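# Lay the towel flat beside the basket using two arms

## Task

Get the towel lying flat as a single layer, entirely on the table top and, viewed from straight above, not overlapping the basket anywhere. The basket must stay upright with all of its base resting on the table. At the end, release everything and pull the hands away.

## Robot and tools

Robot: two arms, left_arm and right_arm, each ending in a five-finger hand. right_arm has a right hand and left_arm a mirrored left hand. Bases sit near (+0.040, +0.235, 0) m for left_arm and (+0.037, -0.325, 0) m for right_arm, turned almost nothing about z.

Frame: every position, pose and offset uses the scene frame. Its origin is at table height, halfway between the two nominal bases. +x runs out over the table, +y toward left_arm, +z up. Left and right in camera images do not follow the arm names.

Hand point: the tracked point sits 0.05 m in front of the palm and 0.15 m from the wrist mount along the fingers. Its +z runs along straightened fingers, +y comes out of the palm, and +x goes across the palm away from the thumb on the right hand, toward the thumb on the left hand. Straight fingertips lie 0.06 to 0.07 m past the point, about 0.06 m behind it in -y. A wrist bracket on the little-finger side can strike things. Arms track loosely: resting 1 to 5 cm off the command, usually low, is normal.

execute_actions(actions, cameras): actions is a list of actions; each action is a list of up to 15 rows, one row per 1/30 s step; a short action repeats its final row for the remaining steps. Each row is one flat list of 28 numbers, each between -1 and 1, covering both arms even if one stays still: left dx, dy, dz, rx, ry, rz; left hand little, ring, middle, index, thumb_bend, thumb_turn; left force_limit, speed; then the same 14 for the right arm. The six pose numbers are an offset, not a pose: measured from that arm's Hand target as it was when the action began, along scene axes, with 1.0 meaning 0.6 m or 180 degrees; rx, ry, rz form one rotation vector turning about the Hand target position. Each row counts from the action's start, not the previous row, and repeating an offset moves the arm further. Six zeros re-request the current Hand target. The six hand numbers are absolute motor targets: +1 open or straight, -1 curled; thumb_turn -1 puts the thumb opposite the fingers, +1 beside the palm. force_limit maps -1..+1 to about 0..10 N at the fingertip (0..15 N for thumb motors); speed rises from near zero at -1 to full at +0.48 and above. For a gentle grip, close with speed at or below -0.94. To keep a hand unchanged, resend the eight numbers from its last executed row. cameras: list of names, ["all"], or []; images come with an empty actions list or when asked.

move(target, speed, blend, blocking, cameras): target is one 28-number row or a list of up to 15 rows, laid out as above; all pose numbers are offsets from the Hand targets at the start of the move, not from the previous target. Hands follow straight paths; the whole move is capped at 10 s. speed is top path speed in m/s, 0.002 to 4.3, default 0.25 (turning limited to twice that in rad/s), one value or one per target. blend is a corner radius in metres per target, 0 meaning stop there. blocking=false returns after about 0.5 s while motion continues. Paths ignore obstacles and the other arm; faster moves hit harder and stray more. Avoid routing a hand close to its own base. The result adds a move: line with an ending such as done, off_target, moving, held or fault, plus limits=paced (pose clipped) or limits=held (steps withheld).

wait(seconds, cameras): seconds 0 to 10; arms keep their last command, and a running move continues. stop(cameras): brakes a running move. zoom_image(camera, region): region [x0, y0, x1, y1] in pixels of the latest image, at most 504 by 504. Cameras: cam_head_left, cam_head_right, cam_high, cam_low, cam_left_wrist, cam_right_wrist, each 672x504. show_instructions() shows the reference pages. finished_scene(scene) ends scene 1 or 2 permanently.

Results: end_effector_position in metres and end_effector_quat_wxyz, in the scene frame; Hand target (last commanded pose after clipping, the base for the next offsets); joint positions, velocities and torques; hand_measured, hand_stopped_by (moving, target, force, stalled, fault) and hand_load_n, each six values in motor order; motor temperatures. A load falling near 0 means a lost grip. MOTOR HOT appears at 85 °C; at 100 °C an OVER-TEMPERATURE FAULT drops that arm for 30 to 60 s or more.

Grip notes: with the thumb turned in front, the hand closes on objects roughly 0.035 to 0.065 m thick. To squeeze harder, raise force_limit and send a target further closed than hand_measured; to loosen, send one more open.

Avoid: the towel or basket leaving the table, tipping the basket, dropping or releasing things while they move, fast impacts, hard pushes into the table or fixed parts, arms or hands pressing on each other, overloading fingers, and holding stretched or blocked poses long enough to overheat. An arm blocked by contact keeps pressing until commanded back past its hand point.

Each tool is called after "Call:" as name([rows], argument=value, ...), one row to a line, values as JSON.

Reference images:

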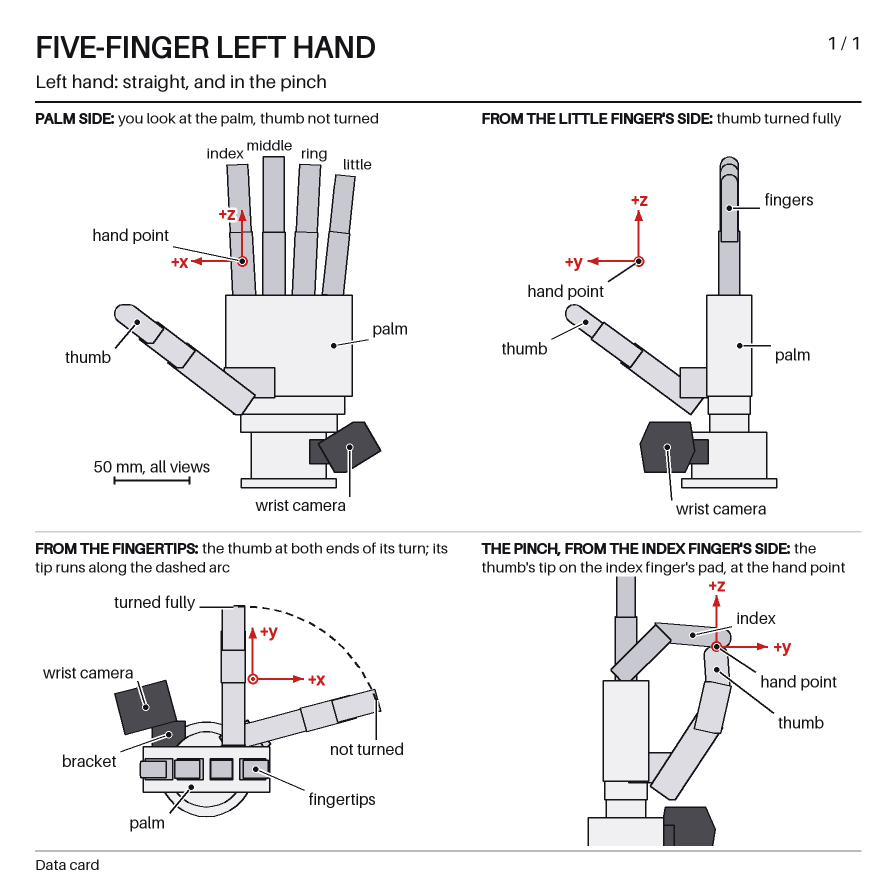

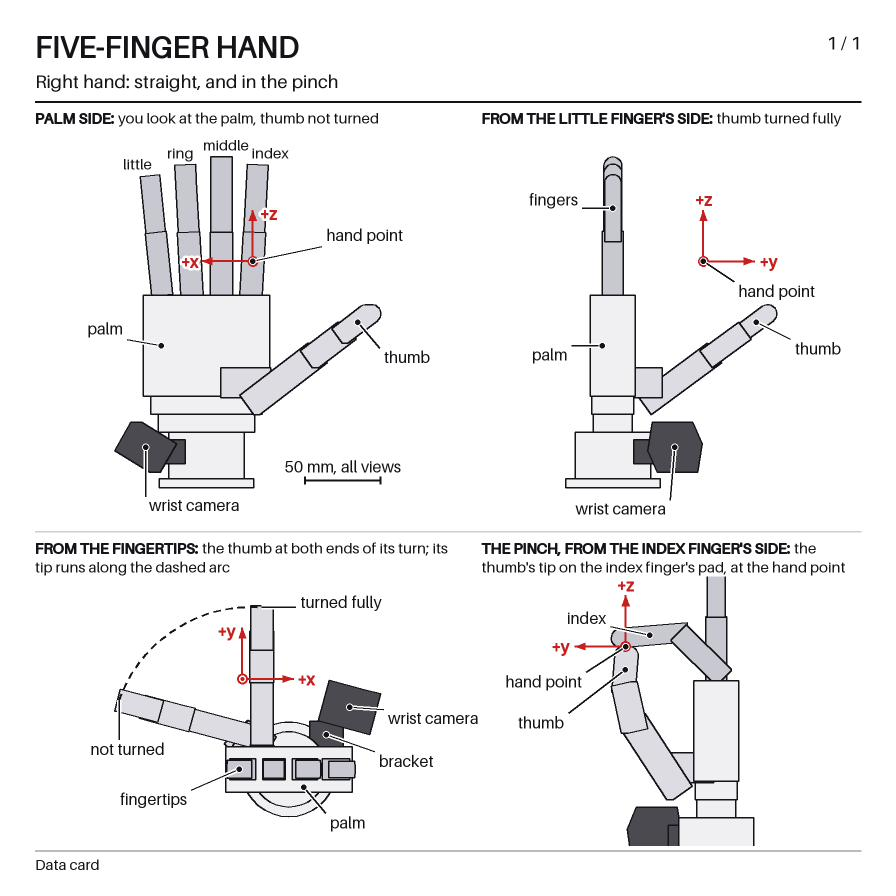

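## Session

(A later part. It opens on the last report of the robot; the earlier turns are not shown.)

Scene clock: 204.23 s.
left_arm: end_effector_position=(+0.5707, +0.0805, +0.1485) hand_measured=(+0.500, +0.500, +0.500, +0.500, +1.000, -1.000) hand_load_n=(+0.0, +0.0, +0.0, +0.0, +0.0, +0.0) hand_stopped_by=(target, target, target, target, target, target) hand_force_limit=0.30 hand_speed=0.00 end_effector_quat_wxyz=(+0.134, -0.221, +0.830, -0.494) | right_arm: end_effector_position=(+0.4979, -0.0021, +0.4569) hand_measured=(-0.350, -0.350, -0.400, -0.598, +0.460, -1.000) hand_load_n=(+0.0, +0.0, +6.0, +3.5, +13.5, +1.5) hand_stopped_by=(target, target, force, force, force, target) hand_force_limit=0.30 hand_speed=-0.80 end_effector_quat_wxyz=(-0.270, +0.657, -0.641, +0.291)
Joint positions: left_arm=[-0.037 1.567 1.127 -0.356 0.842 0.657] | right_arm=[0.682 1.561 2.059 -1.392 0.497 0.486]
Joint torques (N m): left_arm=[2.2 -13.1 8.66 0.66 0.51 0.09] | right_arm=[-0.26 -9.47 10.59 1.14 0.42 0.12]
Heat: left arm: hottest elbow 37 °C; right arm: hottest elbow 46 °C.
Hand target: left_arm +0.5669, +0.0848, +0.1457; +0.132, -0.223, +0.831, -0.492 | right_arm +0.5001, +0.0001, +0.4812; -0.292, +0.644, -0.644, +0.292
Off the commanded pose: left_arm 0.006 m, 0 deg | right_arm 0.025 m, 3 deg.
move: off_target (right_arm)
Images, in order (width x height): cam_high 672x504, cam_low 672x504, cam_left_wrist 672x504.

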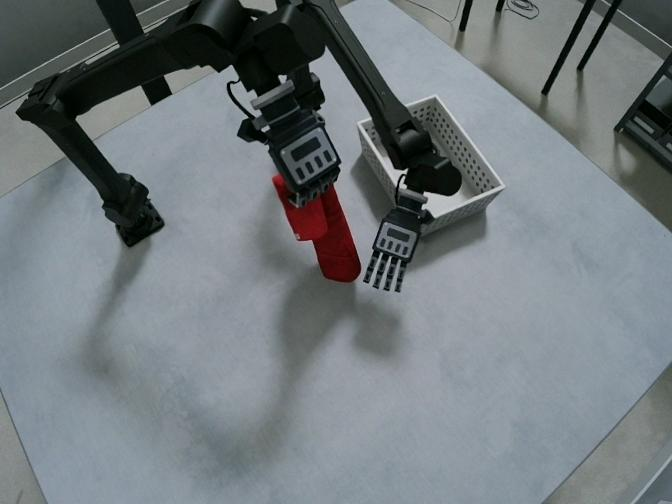

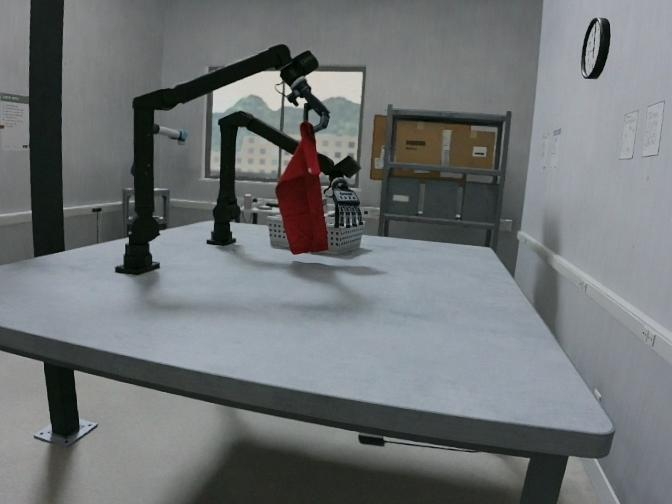

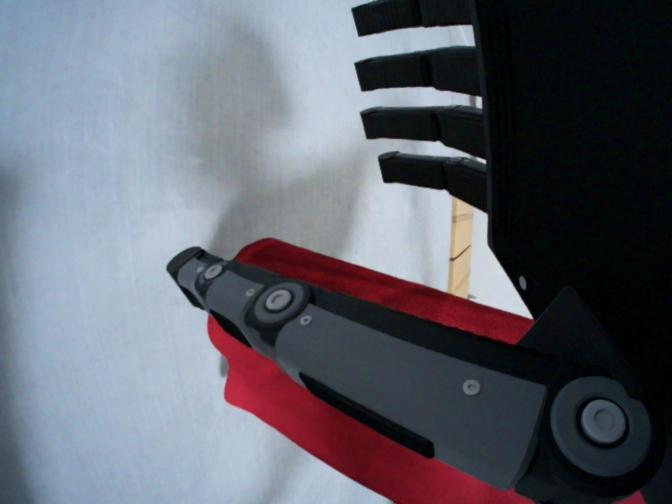

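Call:
move(target=[-0.131,-0.0325,0,0,0,0,0.5,0.5,0.5,0.5,1,-1,0.3,0,0,0,0,0,0,0,-0.35,-0.35,-0.6,-0.6,0.05,-1,0.3,-0.8], speed=0.08, cameras=["cam_left_wrist","cam_low","cam_high"])

Call:
zoom_image(camera="cam_high", region=[260, 150, 440, 300])

Call:
zoom_image(camera="cam_low", region=[250, 140, 390, 280])

Scene clock: 210.33 s.
left_arm: end_effector_position=(+0.4907, +0.0703, +0.1452) hand_measured=(+0.500, +0.500, +0.500, +0.500, +1.000, -1.000) hand_load_n=(+0.0, +0.0, +0.0, +0.0, +0.0, +0.0) hand_stopped_by=(target, target, target, target, target, target) hand_force_limit=0.30 hand_speed=0.00 end_effector_quat_wxyz=(+0.131, -0.225, +0.831, -0.491) | right_arm: end_effector_position=(+0.4979, -0.0021, +0.4569) hand_measured=(-0.350, -0.350, -0.400, -0.598, +0.460, -1.000) hand_load_n=(+0.0, +0.0, +6.0, +3.5, +13.5, +1.5) hand_stopped_by=(target, target, force, force, force, target) hand_force_limit=0.30 hand_speed=-0.80 end_effector_quat_wxyz=(-0.270, +0.657, -0.641, +0.291)
Joint positions: left_arm=[-0.07 1.371 0.906 -0.316 0.813 0.62] | right_arm=[0.682 1.561 2.059 -1.392 0.497 0.486]
Joint torques (N m): left_arm=[0.32 -10.11 8.5 1.55 0.2 -0.02] | right_arm=[-0.26 -9.47 10.61 1.13 0.41 0.12]
Heat: left arm: hottest elbow 37 °C; right arm: hottest elbow 47 °C.
Hand target: left_arm +0.4883, +0.0654, +0.1456; +0.132, -0.223, +0.831, -0.492 | right_arm +0.5001, +0.0001, +0.4812; -0.292, +0.644, -0.644, +0.292
Off the commanded pose: left_arm 0.005 m, 0 deg | right_arm 0.025 m, 3 deg.
move: off_target (right_arm)
Images, in order (width x height): cam_high 672x504, cam_low 672x504, cam_left_wrist 672x504.

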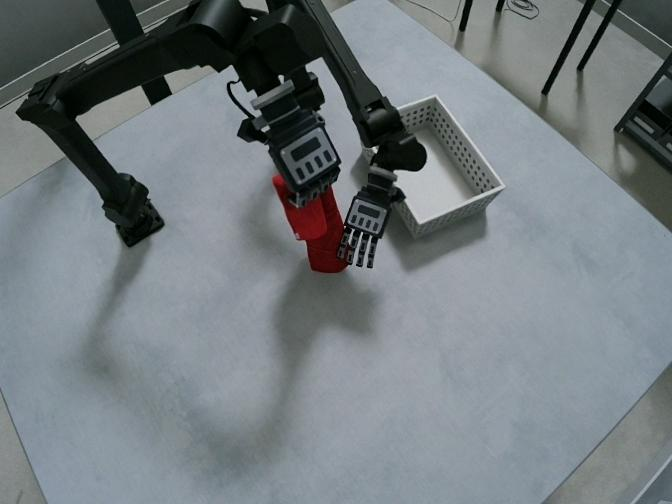

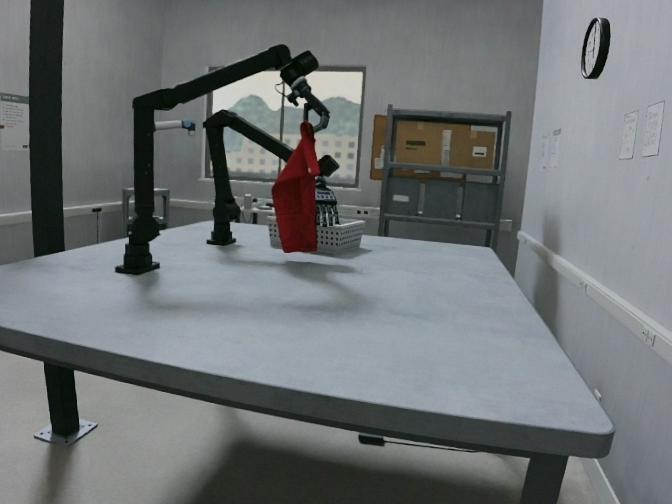

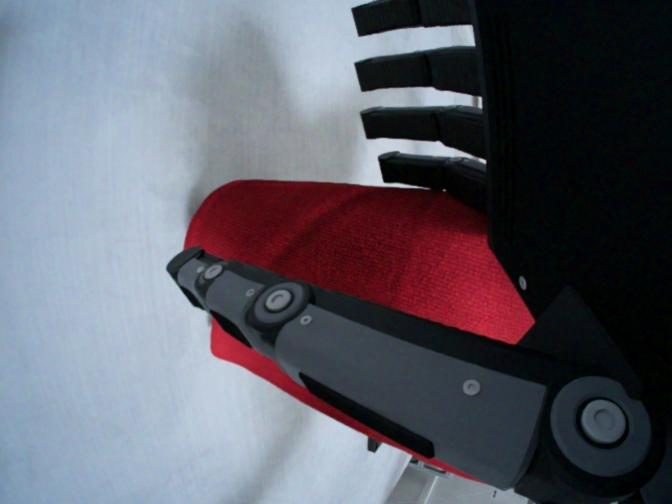

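Scaled by 2.800 from the camera's 672x504 image, which has a finer 960x720 frame.

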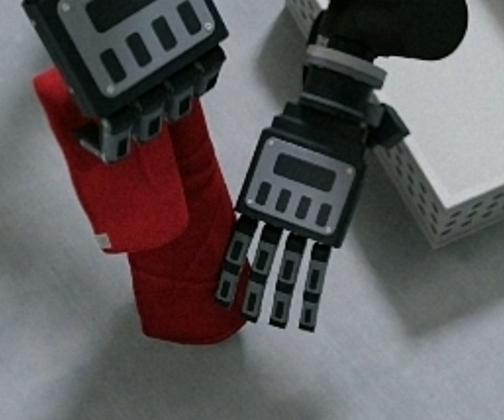

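Scaled by 3.600 from the camera's 672x504 image, which has a finer 960x720 frame.

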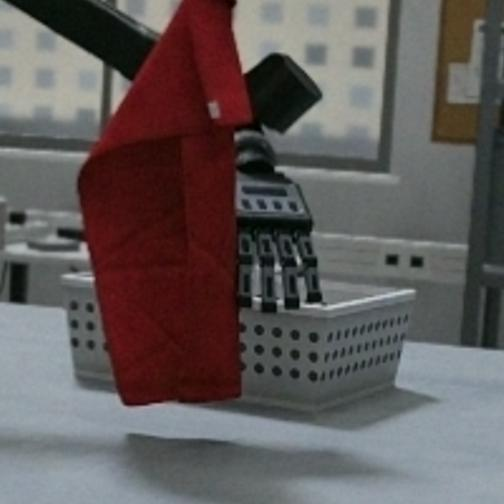

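Call:
move([
  [0.13,0.035,0,0,0,0,0.5,0.5,0.5,0.5,1,-1,0.3,0,0,0,0,0,0,0,-0.35,-0.35,-0.6,-0.6,0.05,-1,0.3,-0.8],
  [0.165,0.041,0,0,0,-0.111,0.5,0.5,0.5,0.5,1,-1,0.3,0,0,0,0,0,0,0,-0.35,-0.35,-0.6,-0.6,0.05,-1,0.3,-0.8],
], speed=[0.15,0.15], blend=0.01, cameras=["cam_left_wrist","cam_low","cam_high"])

Call:
zoom_image(camera="cam_low", region=[250, 140, 390, 280])

Scene clock: 216.57 s.
left_arm: end_effector_position=(+0.5710, +0.0846, +0.1423) hand_measured=(+0.500, +0.500, +0.500, +0.500, +1.000, -1.000) hand_load_n=(+0.0, +0.0, +0.0, +0.0, +0.5, +0.0) hand_stopped_by=(target, target, target, target, target, target) hand_force_limit=0.30 hand_speed=0.00 end_effector_quat_wxyz=(+0.036, -0.077, +0.858, -0.507) | right_arm: end_effector_position=(+0.4979, -0.0021, +0.4569) hand_measured=(-0.350, -0.350, -0.400, -0.598, +0.460, -1.000) hand_load_n=(+0.0, +0.0, +6.5, +3.5, +13.0, +1.5) hand_stopped_by=(target, target, force, force, force, target) hand_force_limit=0.30 hand_speed=-0.80 end_effector_quat_wxyz=(-0.270, +0.657, -0.641, +0.291)
Joint positions: left_arm=[-0.014 1.757 1.408 -0.921 1.039 1.207] | right_arm=[0.682 1.561 2.059 -1.392 0.497 0.486]
Joint torques (N m): left_arm=[2.84 -13.22 12.94 0.1 0.7 0.07] | right_arm=[-0.32 -9.47 10.59 1.11 0.42 0.12]
Heat: left arm: hottest elbow 37 °C; right arm: hottest elbow 47 °C.
Hand target: left_arm +0.5873, +0.0900, +0.1455; +0.045, -0.075, +0.857, -0.508 | right_arm +0.5001, +0.0001, +0.4812; -0.292, +0.644, -0.644, +0.292
Off the commanded pose: left_arm 0.017 m, 1 deg | right_arm 0.025 m, 3 deg.
move: off_target (left_arm, right_arm)
Images, in order (width x height): cam_high 672x504, cam_low 672x504, cam_left_wrist 672x504.

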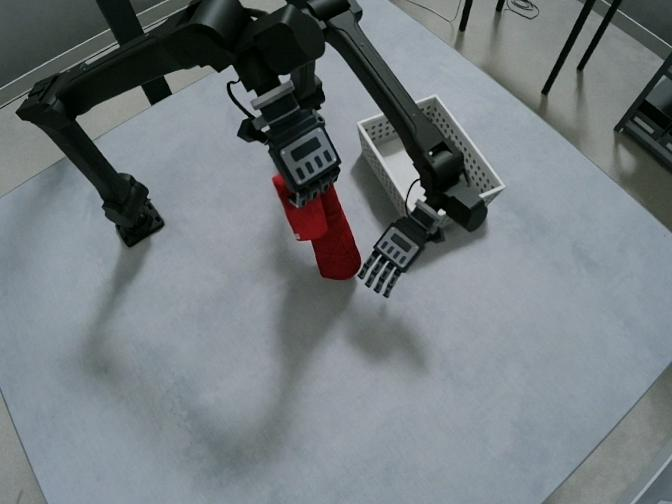

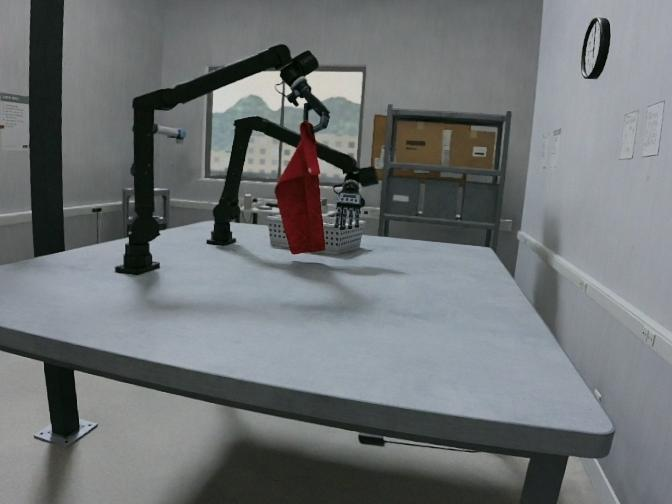

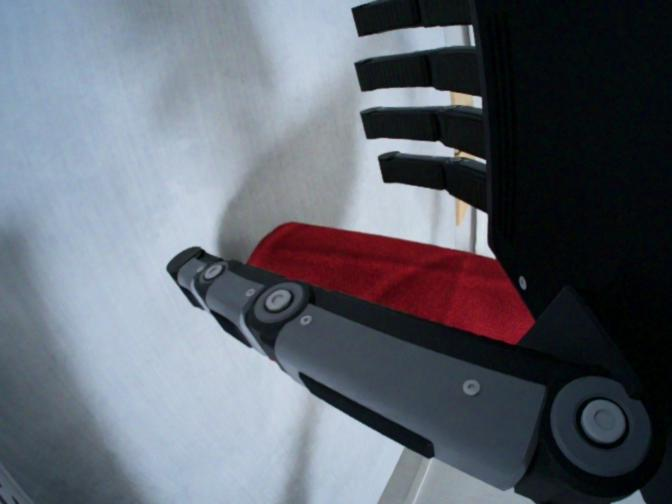

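Scaled by 3.600 from the camera's 672x504 image, which has a finer 960x720 frame.

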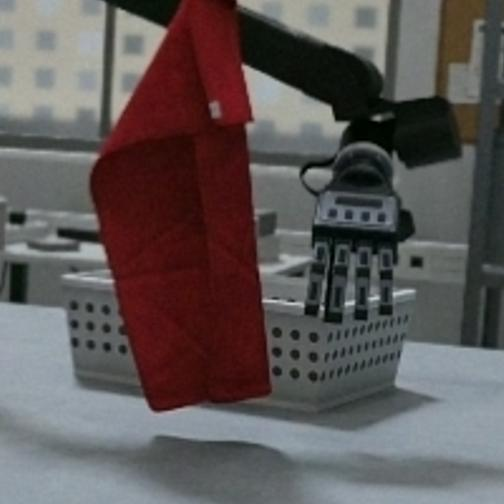

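Call:
move(target=[-0.1605,-0.03,0,0,0,0,0.5,0.5,0.5,0.5,1,-1,0.3,0,0,0,0,0,0,0,-0.35,-0.35,-0.6,-0.6,0.05,-1,0.3,-0.8], speed=0.1, cameras=["cam_left_wrist","cam_low","cam_high"])

Call:
zoom_image(camera="cam_low", region=[250, 140, 390, 280])

Call:
zoom_image(camera="cam_high", region=[260, 150, 440, 300])

Scene clock: 220.07 s.
left_arm: end_effector_position=(+0.4936, +0.0762, +0.1458) hand_measured=(+0.500, +0.500, +0.500, +0.500, +1.000, -1.000) hand_load_n=(+0.0, +0.0, +0.0, +0.0, +0.0, +0.0) hand_stopped_by=(target, target, target, target, target, target) hand_force_limit=0.30 hand_speed=0.00 end_effector_quat_wxyz=(+0.045, -0.077, +0.856, -0.509) | right_arm: end_effector_position=(+0.4979, -0.0021, +0.4569) hand_measured=(-0.350, -0.350, -0.400, -0.598, +0.460, -1.000) hand_load_n=(+0.0, +0.0, +6.0, +3.5, +13.5, +1.5) hand_stopped_by=(target, target, force, force, force, target) hand_force_limit=0.30 hand_speed=-0.80 end_effector_quat_wxyz=(-0.270, +0.657, -0.641, +0.291)
Joint positions: left_arm=[-0.033 1.548 1.145 -0.807 1.034 1.155] | right_arm=[0.682 1.561 2.059 -1.392 0.497 0.486]
Joint torques (N m): left_arm=[0.67 -12.81 8.03 0.96 0.43 -0.06] | right_arm=[-0.26 -9.52 10.59 1.11 0.41 0.12]
Heat: left arm: hottest elbow 37 °C; right arm: hottest elbow 47 °C.
Hand target: left_arm +0.4910, +0.0719, +0.1455; +0.045, -0.075, +0.857, -0.508 | right_arm +0.5001, +0.0001, +0.4812; -0.292, +0.644, -0.644, +0.292
Off the commanded pose: left_arm 0.005 m, 0 deg | right_arm 0.025 m, 3 deg.
move: off_target (right_arm)
Images, in order (width x height): cam_high 672x504, cam_low 672x504, cam_left_wrist 672x504.

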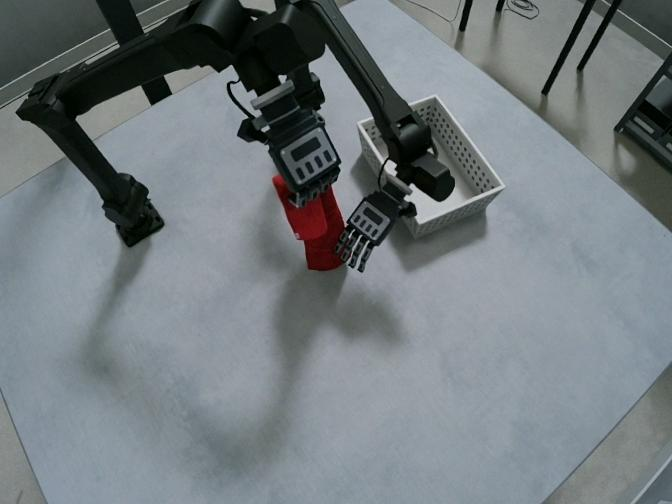

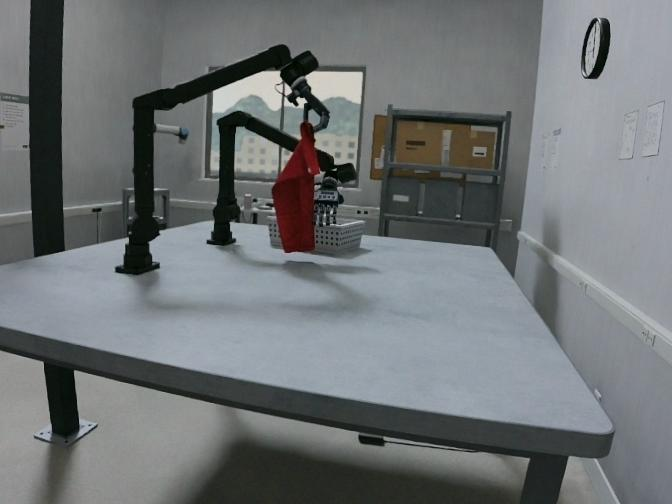

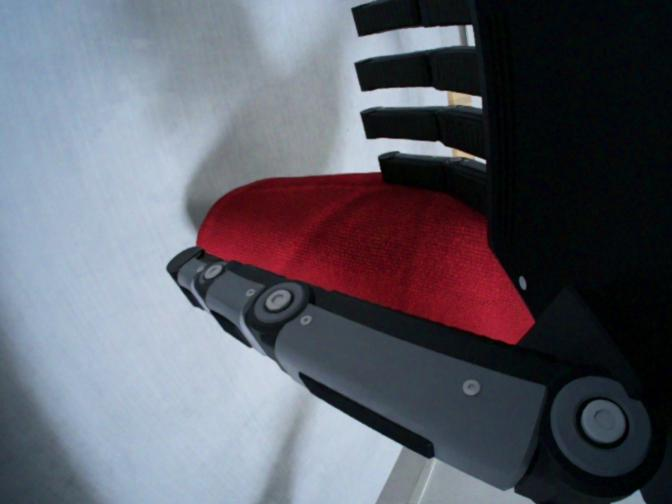

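Scaled by 3.600 from the camera's 672x504 image, which has a finer 960x720 frame.

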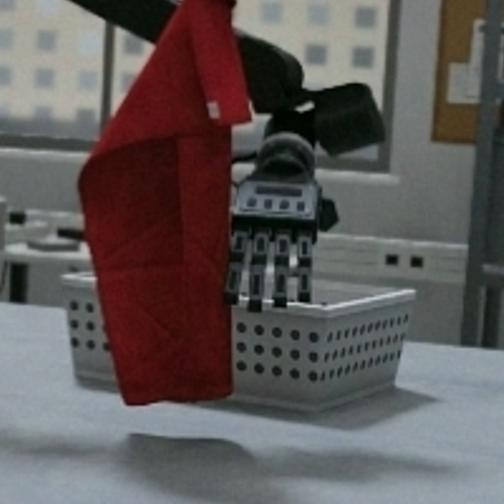

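Scaled by 2.800 from the camera's 672x504 image, which has a finer 960x720 frame.

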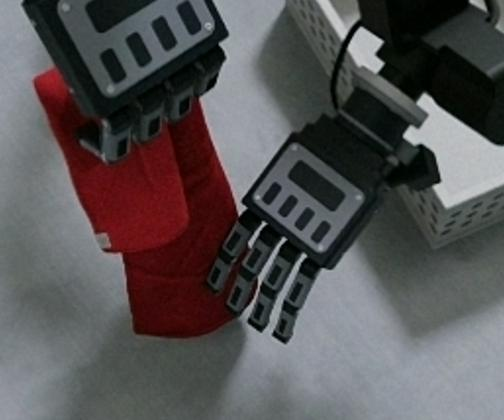

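Call:
zoom_image(camera="cam_low", region=[295, 185, 345, 235])

Call:
zoom_image(camera="cam_high", region=[320, 210, 380, 280])

Call:
zoom_image(camera="cam_left_wrist", region=[330, 120, 530, 260])

Scaled by 10.080 from the camera's 672x504 image, which has a finer 960x720 frame.

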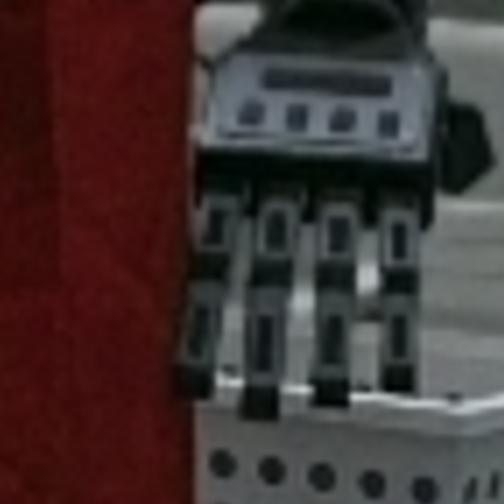

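Scaled by 7.200 from the camera's 672x504 image, which has a finer 960x720 frame.

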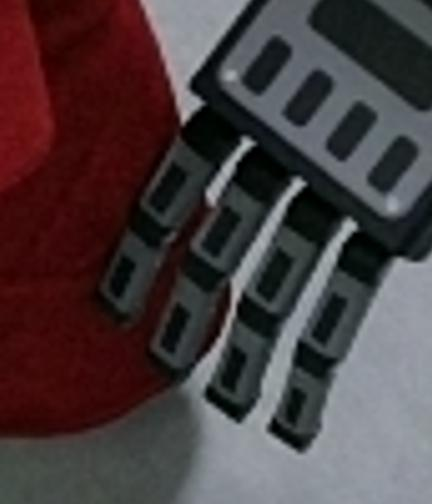

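Scaled by 2.520 from the camera's 672x504 image, which has a finer 960x720 frame.

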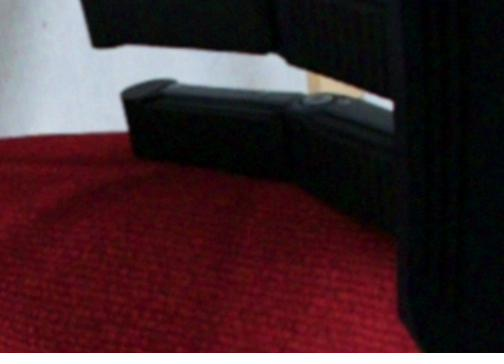

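Call:
move([
  [0.19,0.01,0.01,0,0,0,0.5,0.5,0.5,0.5,1,-1,0.3,0,0,0,0,0,0,0,-0.35,-0.35,-0.6,-0.6,0.05,-1,0.3,-0.8],
  [0.215,-0.02,0.01,-0.0697,0.3829,0.2147,0.5,0.5,0.5,0.5,1,-1,0.3,0,0,0,0,0,0,0,-0.35,-0.35,-0.6,-0.6,0.05,-1,0.3,-0.8],
], speed=[0.15,0.3], blend=0.01, cameras=["cam_left_wrist","cam_low","cam_high"])

Call:
zoom_image(camera="cam_low", region=[250, 140, 390, 280])

Call:
zoom_image(camera="cam_high", region=[260, 150, 440, 300])

Scene clock: 241.63 s.
left_arm: end_effector_position=(+0.6150, +0.0531, +0.1603) hand_measured=(+0.500, +0.500, +0.500, +0.500, +1.000, -1.000) hand_load_n=(+0.0, +0.0, +0.0, +0.0, +0.0, -0.5) hand_stopped_by=(target, target, target, target, target, target) hand_force_limit=0.30 hand_speed=0.00 end_effector_quat_wxyz=(+0.290, +0.602, -0.614, +0.421) | right_arm: end_effector_position=(+0.4979, -0.0021, +0.4569) hand_measured=(-0.350, -0.350, -0.400, -0.598, +0.460, -1.000) hand_load_n=(+0.5, +0.0, +6.5, +3.5, +13.0, +1.5) hand_stopped_by=(target, target, force, force, force, target) hand_force_limit=0.30 hand_speed=-0.80 end_effector_quat_wxyz=(-0.270, +0.657, -0.641, +0.291)
Joint positions: left_arm=[0.007 1.975 1.587 -0.894 1.05 -0.137] | right_arm=[0.682 1.561 2.059 -1.392 0.497 0.486]
Joint torques (N m): left_arm=[2.73 -17.26 8.92 0.75 0.63 -0.08] | right_arm=[-0.26 -9.52 10.59 1.11 0.41 0.12]
Motor temperatures (°C): left_arm=[25 28 36 23 24 23] | right_arm=[22 27 48 21 25 24]
Heat: left arm: hottest elbow 36 °C; right arm: hottest elbow 48 °C.
Hand target: left_arm +0.6200, +0.0600, +0.1517; +0.290, +0.609, -0.607, +0.420 | right_arm +0.5001, +0.0001, +0.4812; -0.292, +0.644, -0.644, +0.292
Off the commanded pose: left_arm 0.012 m, 1 deg | right_arm 0.025 m, 3 deg.
move: off_target (left_arm, right_arm)
Images, in order (width x height): cam_high 672x504, cam_low 672x504, cam_left_wrist 672x504.

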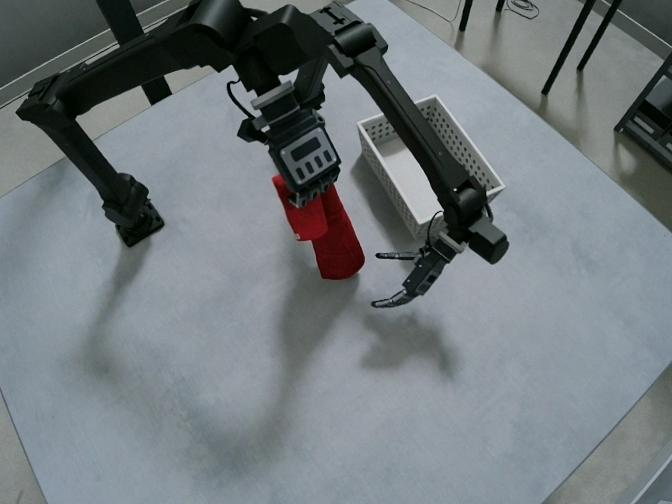

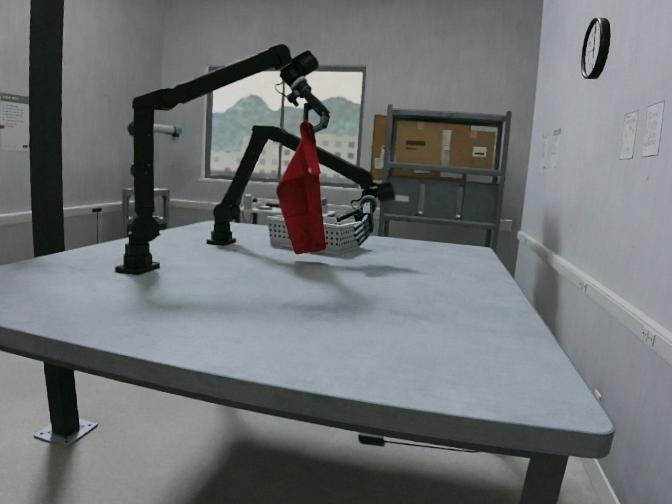

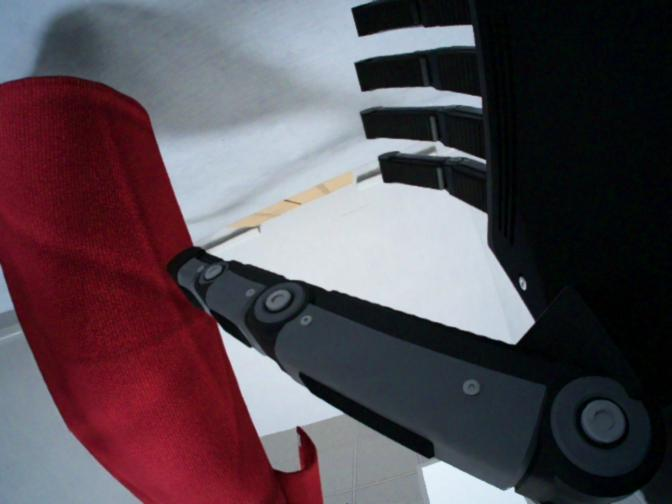

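Scaled by 3.600 from the camera's 672x504 image, which has a finer 960x720 frame.

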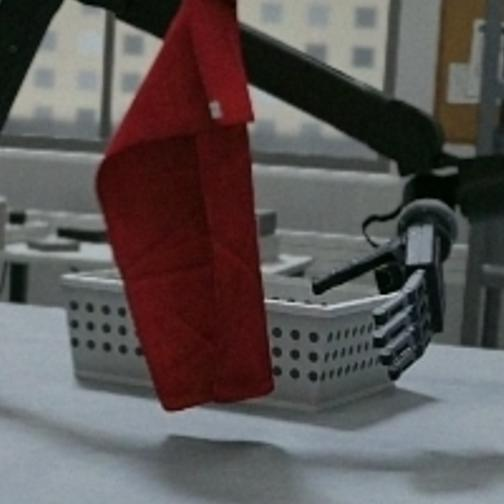

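Scaled by 2.800 from the camera's 672x504 image, which has a finer 960x720 frame.

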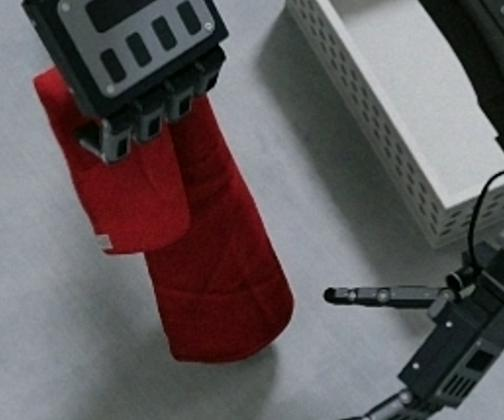

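Call:
move([
  [0.0,0.033,0,0,0,0,0.5,0.5,0.5,0.5,1,-1,0.3,0,0,0,0,0,0,0,-0.35,-0.35,-0.6,-0.6,0.05,-1,0.3,-0.8],
  [-0.12,0.033,0,0,0,0,0.5,0.5,0.5,0.5,1,-1,0.3,0,0,0,0,0,0,0,-0.35,-0.35,-0.6,-0.6,0.05,-1,0.3,-0.8],
], speed=[0.1,0.08], blend=0.01, cameras=["cam_left_wrist","cam_low","cam_high"])

Call:
zoom_image(camera="cam_low", region=[250, 140, 390, 280])

Call:
zoom_image(camera="cam_high", region=[260, 150, 440, 300])

Scene clock: 245.70 s.
left_arm: end_effector_position=(+0.5477, +0.0742, +0.1507) hand_measured=(+0.500, +0.500, +0.500, +0.500, +1.000, -1.000) hand_load_n=(+0.0, +0.0, +0.0, +0.0, +0.0, -0.5) hand_stopped_by=(target, target, target, target, target, target) hand_force_limit=0.30 hand_speed=0.00 end_effector_quat_wxyz=(+0.296, +0.611, -0.607, +0.414) | right_arm: end_effector_position=(+0.4979, -0.0021, +0.4569) hand_measured=(-0.350, -0.350, -0.400, -0.598, +0.460, -1.000) hand_load_n=(+0.0, +0.0, +6.0, +3.5, +13.5, +1.5) hand_stopped_by=(target, target, force, force, force, target) hand_force_limit=0.30 hand_speed=-0.80 end_effector_quat_wxyz=(-0.270, +0.657, -0.641, +0.291)
Joint positions: left_arm=[0.048 1.842 1.355 -0.878 1.056 -0.076] | right_arm=[0.682 1.561 2.059 -1.392 0.497 0.486]
Joint torques (N m): left_arm=[2.2 -16.09 7.73 0.47 0.74 0.04] | right_arm=[-0.26 -9.58 10.61 1.11 0.41 0.12]
Heat: left arm: hottest elbow 36 °C; right arm: hottest elbow 48 °C.
Hand target: left_arm +0.5479, +0.0797, +0.1517; +0.290, +0.609, -0.607, +0.420 | right_arm +0.5001, +0.0001, +0.4812; -0.292, +0.644, -0.644, +0.292
Off the commanded pose: left_arm 0.006 m, 1 deg | right_arm 0.025 m, 3 deg.
move: off_target (right_arm); blend cut to 0.0099 m at target 1
Images, in order (width x height): cam_high 672x504, cam_low 672x504, cam_left_wrist 672x504.

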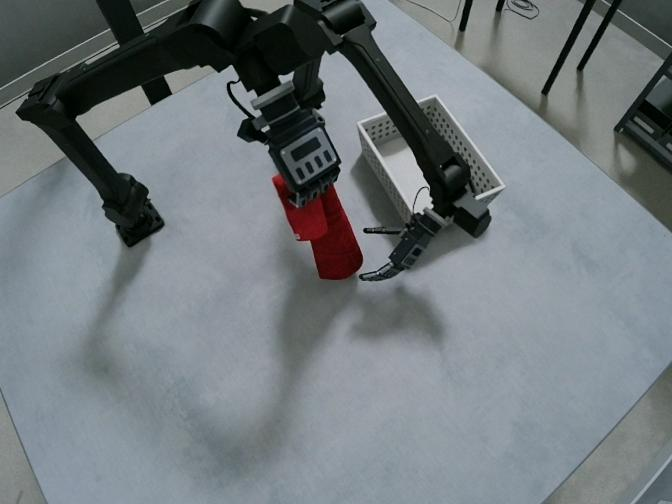

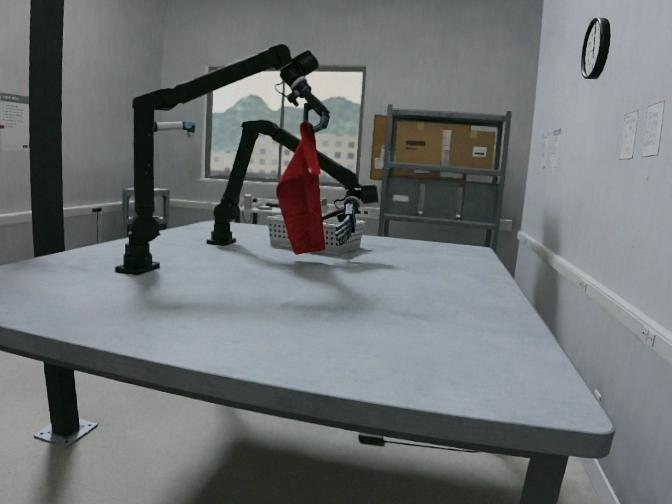

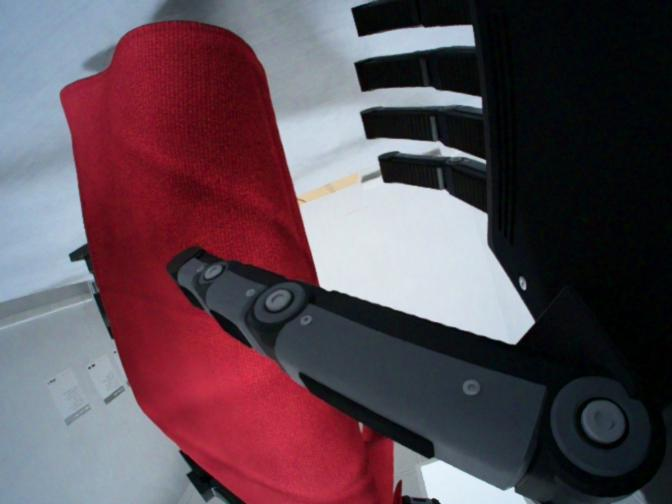

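Scaled by 3.600 from the camera's 672x504 image, which has a finer 960x720 frame.

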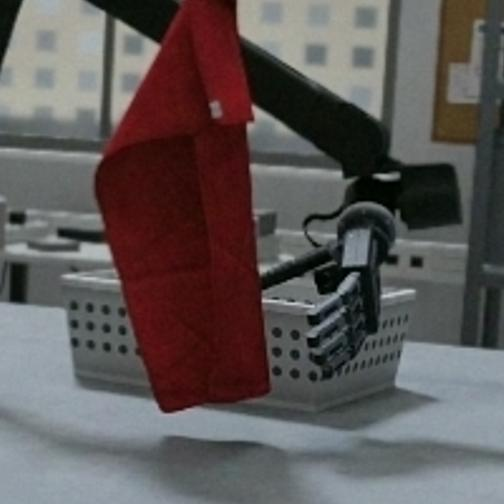

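Scaled by 2.800 from the camera's 672x504 image, which has a finer 960x720 frame.

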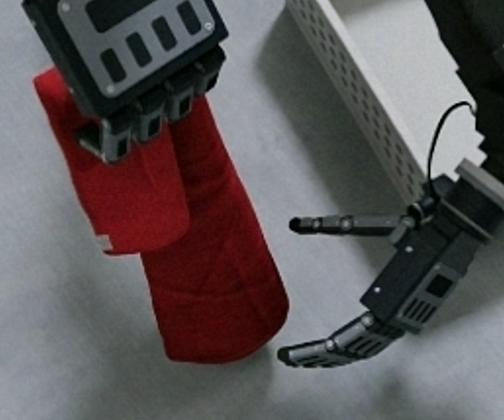

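Call:
move(target=[-0.0617, 0, 0, 0, 0, 0, 0.5, 0.5, 0.5, 0.5, 1, -1, 0.3, 0, 0, 0, 0, 0, 0, 0, -0.35, -0.35, -0.6, -0.6, 0.05, -1, 0.3, -0.8], speed=0.08, cameras=["all"])

Scene clock: 252.43 s.
left_arm: end_effector_position=(+0.5105, +0.0738, +0.1515) hand_measured=(+0.500, +0.500, +0.500, +0.500, +1.000, -1.000) hand_load_n=(+0.0, +0.0, +0.0, +0.0, +0.0, +0.0) hand_stopped_by=(target, target, target, target, target, target) hand_force_limit=0.30 hand_speed=0.00 end_effector_quat_wxyz=(+0.297, +0.610, -0.607, +0.414) | right_arm: end_effector_position=(+0.4979, -0.0021, +0.4569) hand_measured=(-0.350, -0.350, -0.400, -0.598, +0.460, -1.000) hand_load_n=(+0.0, +0.0, +6.0, +4.0, +13.5, +1.0) hand_stopped_by=(target, target, force, force, force, target) hand_force_limit=0.30 hand_speed=-0.80 end_effector_quat_wxyz=(-0.270, +0.657, -0.641, +0.291)
Joint positions: left_arm=[0.051 1.757 1.235 -0.848 1.057 -0.068] | right_arm=[0.682 1.561 2.059 -1.392 0.497 0.486]
Joint torques (N m): left_arm=[2.49 -14.8 7.49 0.53 0.76 0.03] | right_arm=[-0.26 -9.52 10.58 1.11 0.41 0.12]
Heat: left arm: hottest elbow 35 °C; right arm: hottest elbow 48 °C.
Hand target: left_arm +0.5110, +0.0797, +0.1517; +0.290, +0.609, -0.607, +0.420 | right_arm +0.5001, +0.0001, +0.4812; -0.292, +0.644, -0.644, +0.292
Off the commanded pose: left_arm 0.006 m, 1 deg | right_arm 0.025 m, 3 deg.
move: off_target (right_arm)

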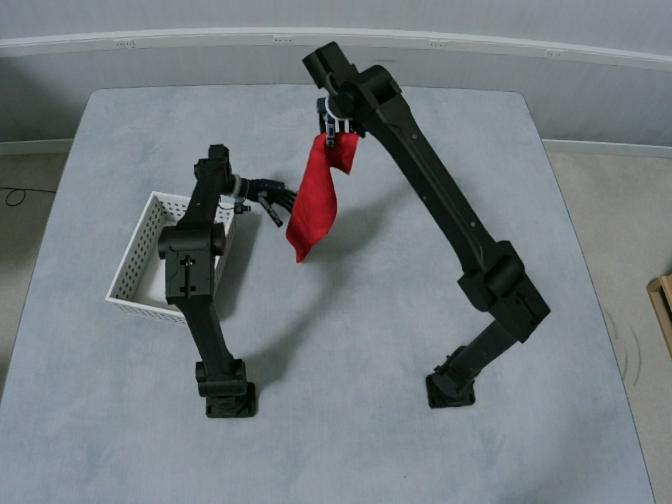

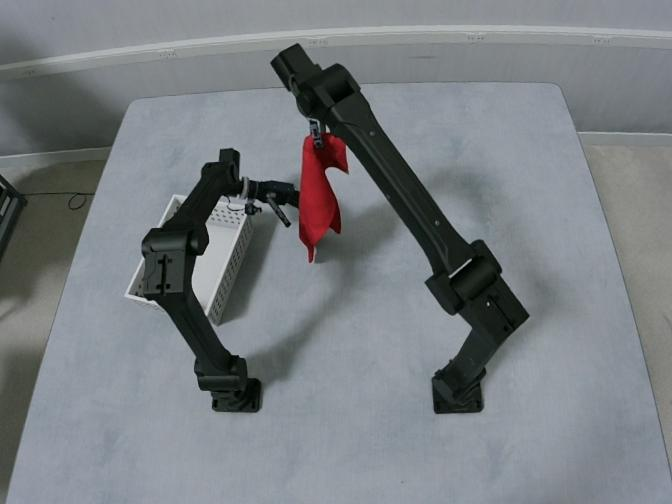

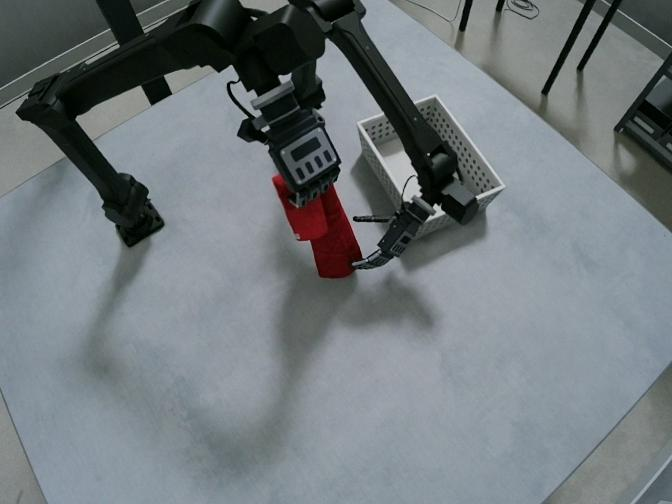

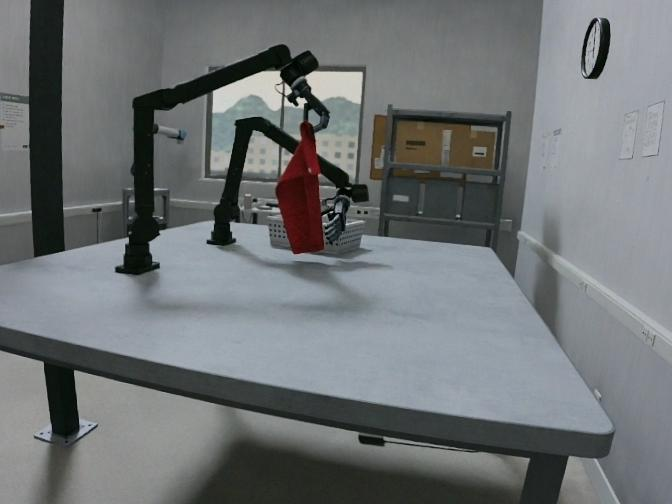

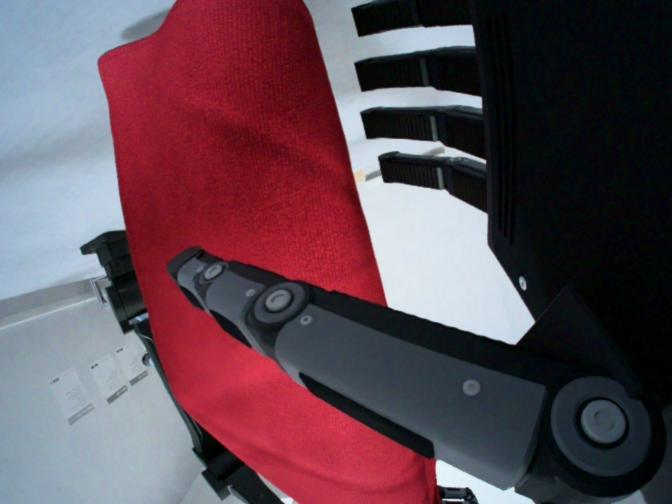

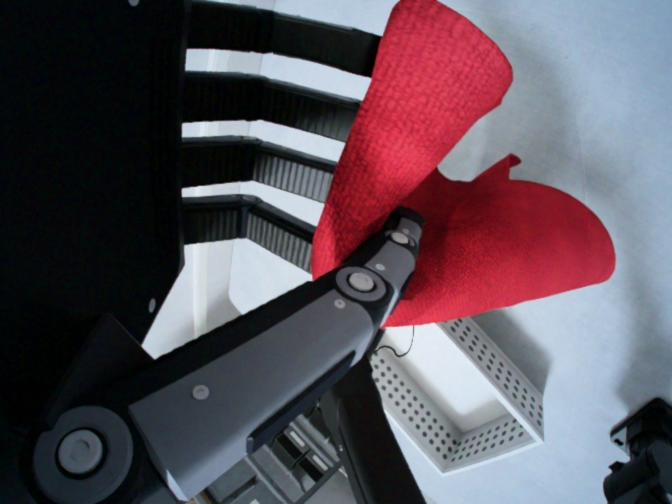

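Call:
move(target=[-0.027, 0, 0, 0, 0, 0, 0.5, 0.5, 0.5, 0.5, 1, -1, 0.3, 0, 0, 0, 0, 0, 0, 0, -0.35, -0.35, -0.6, -0.6, 0.05, -1, 0.3, -0.8], speed=0.06, cameras=["cam_left_wrist", "cam_high"])

Call:
zoom_image(camera="cam_high", region=[260, 160, 460, 310])

Scene clock: 256.33 s.
left_arm: end_effector_position=(+0.4946, +0.0739, +0.1513) hand_measured=(+0.500, +0.500, +0.500, +0.500, +1.000, -1.000) hand_load_n=(+0.0, +0.0, +0.0, +0.0, +0.0, +0.0) hand_stopped_by=(target, target, target, target, target, target) hand_force_limit=0.30 hand_speed=0.00 end_effector_quat_wxyz=(+0.297, +0.610, -0.607, +0.413) | right_arm: end_effector_position=(+0.4979, -0.0021, +0.4569) hand_measured=(-0.350, -0.350, -0.400, -0.598, +0.460, -1.000) hand_load_n=(+0.0, +0.0, +6.0, +3.5, +13.5, +1.5) hand_stopped_by=(target, target, force, force, force, target) hand_force_limit=0.30 hand_speed=-0.80 end_effector_quat_wxyz=(-0.270, +0.657, -0.641, +0.291)
Joint positions: left_arm=[0.053 1.722 1.185 -0.838 1.057 -0.064] | right_arm=[0.682 1.561 2.059 -1.392 0.497 0.486]
Joint torques (N m): left_arm=[2.37 -14.1 7.35 0.43 0.72 0.02] | right_arm=[-0.26 -9.47 10.61 1.13 0.42 0.11]
Heat: left arm: hottest elbow 35 °C; right arm: hottest elbow 48 °C.
Hand target: left_arm +0.4948, +0.0797, +0.1516; +0.290, +0.609, -0.607, +0.420 | right_arm +0.5001, +0.0001, +0.4812; -0.292, +0.644, -0.644, +0.292
Off the commanded pose: left_arm 0.006 m, 1 deg | right_arm 0.025 m, 3 deg.
move: off_target (right_arm)
Images, in order (width x height): cam_high 672x504, cam_left_wrist 672x504.

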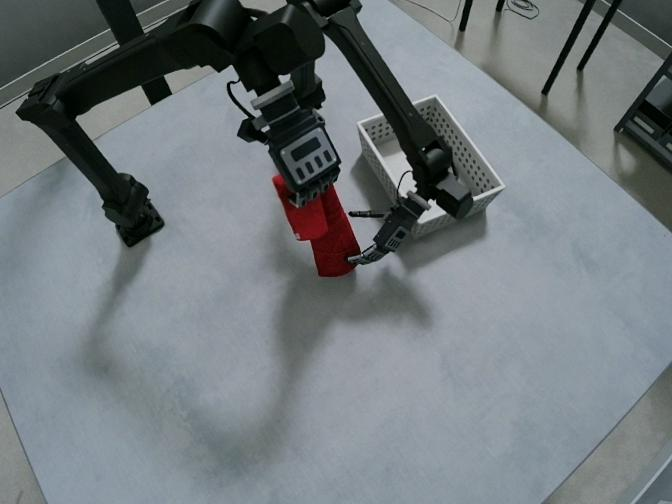

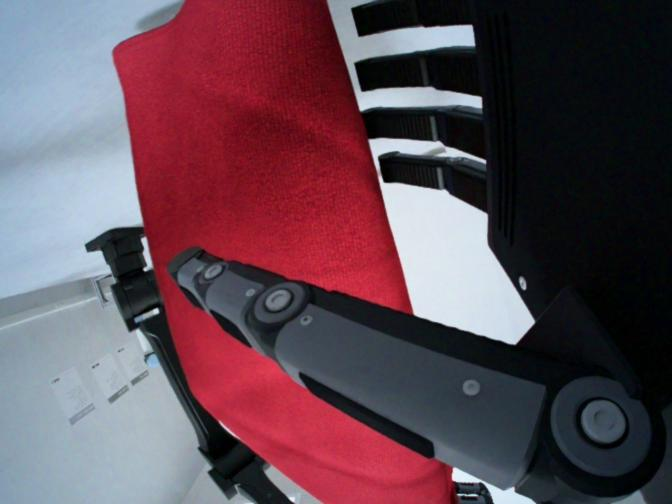

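Scaled by 2.520 from the camera's 672x504 image, which has a finer 960x720 frame.

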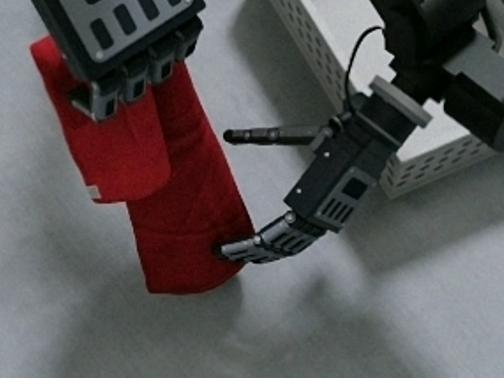

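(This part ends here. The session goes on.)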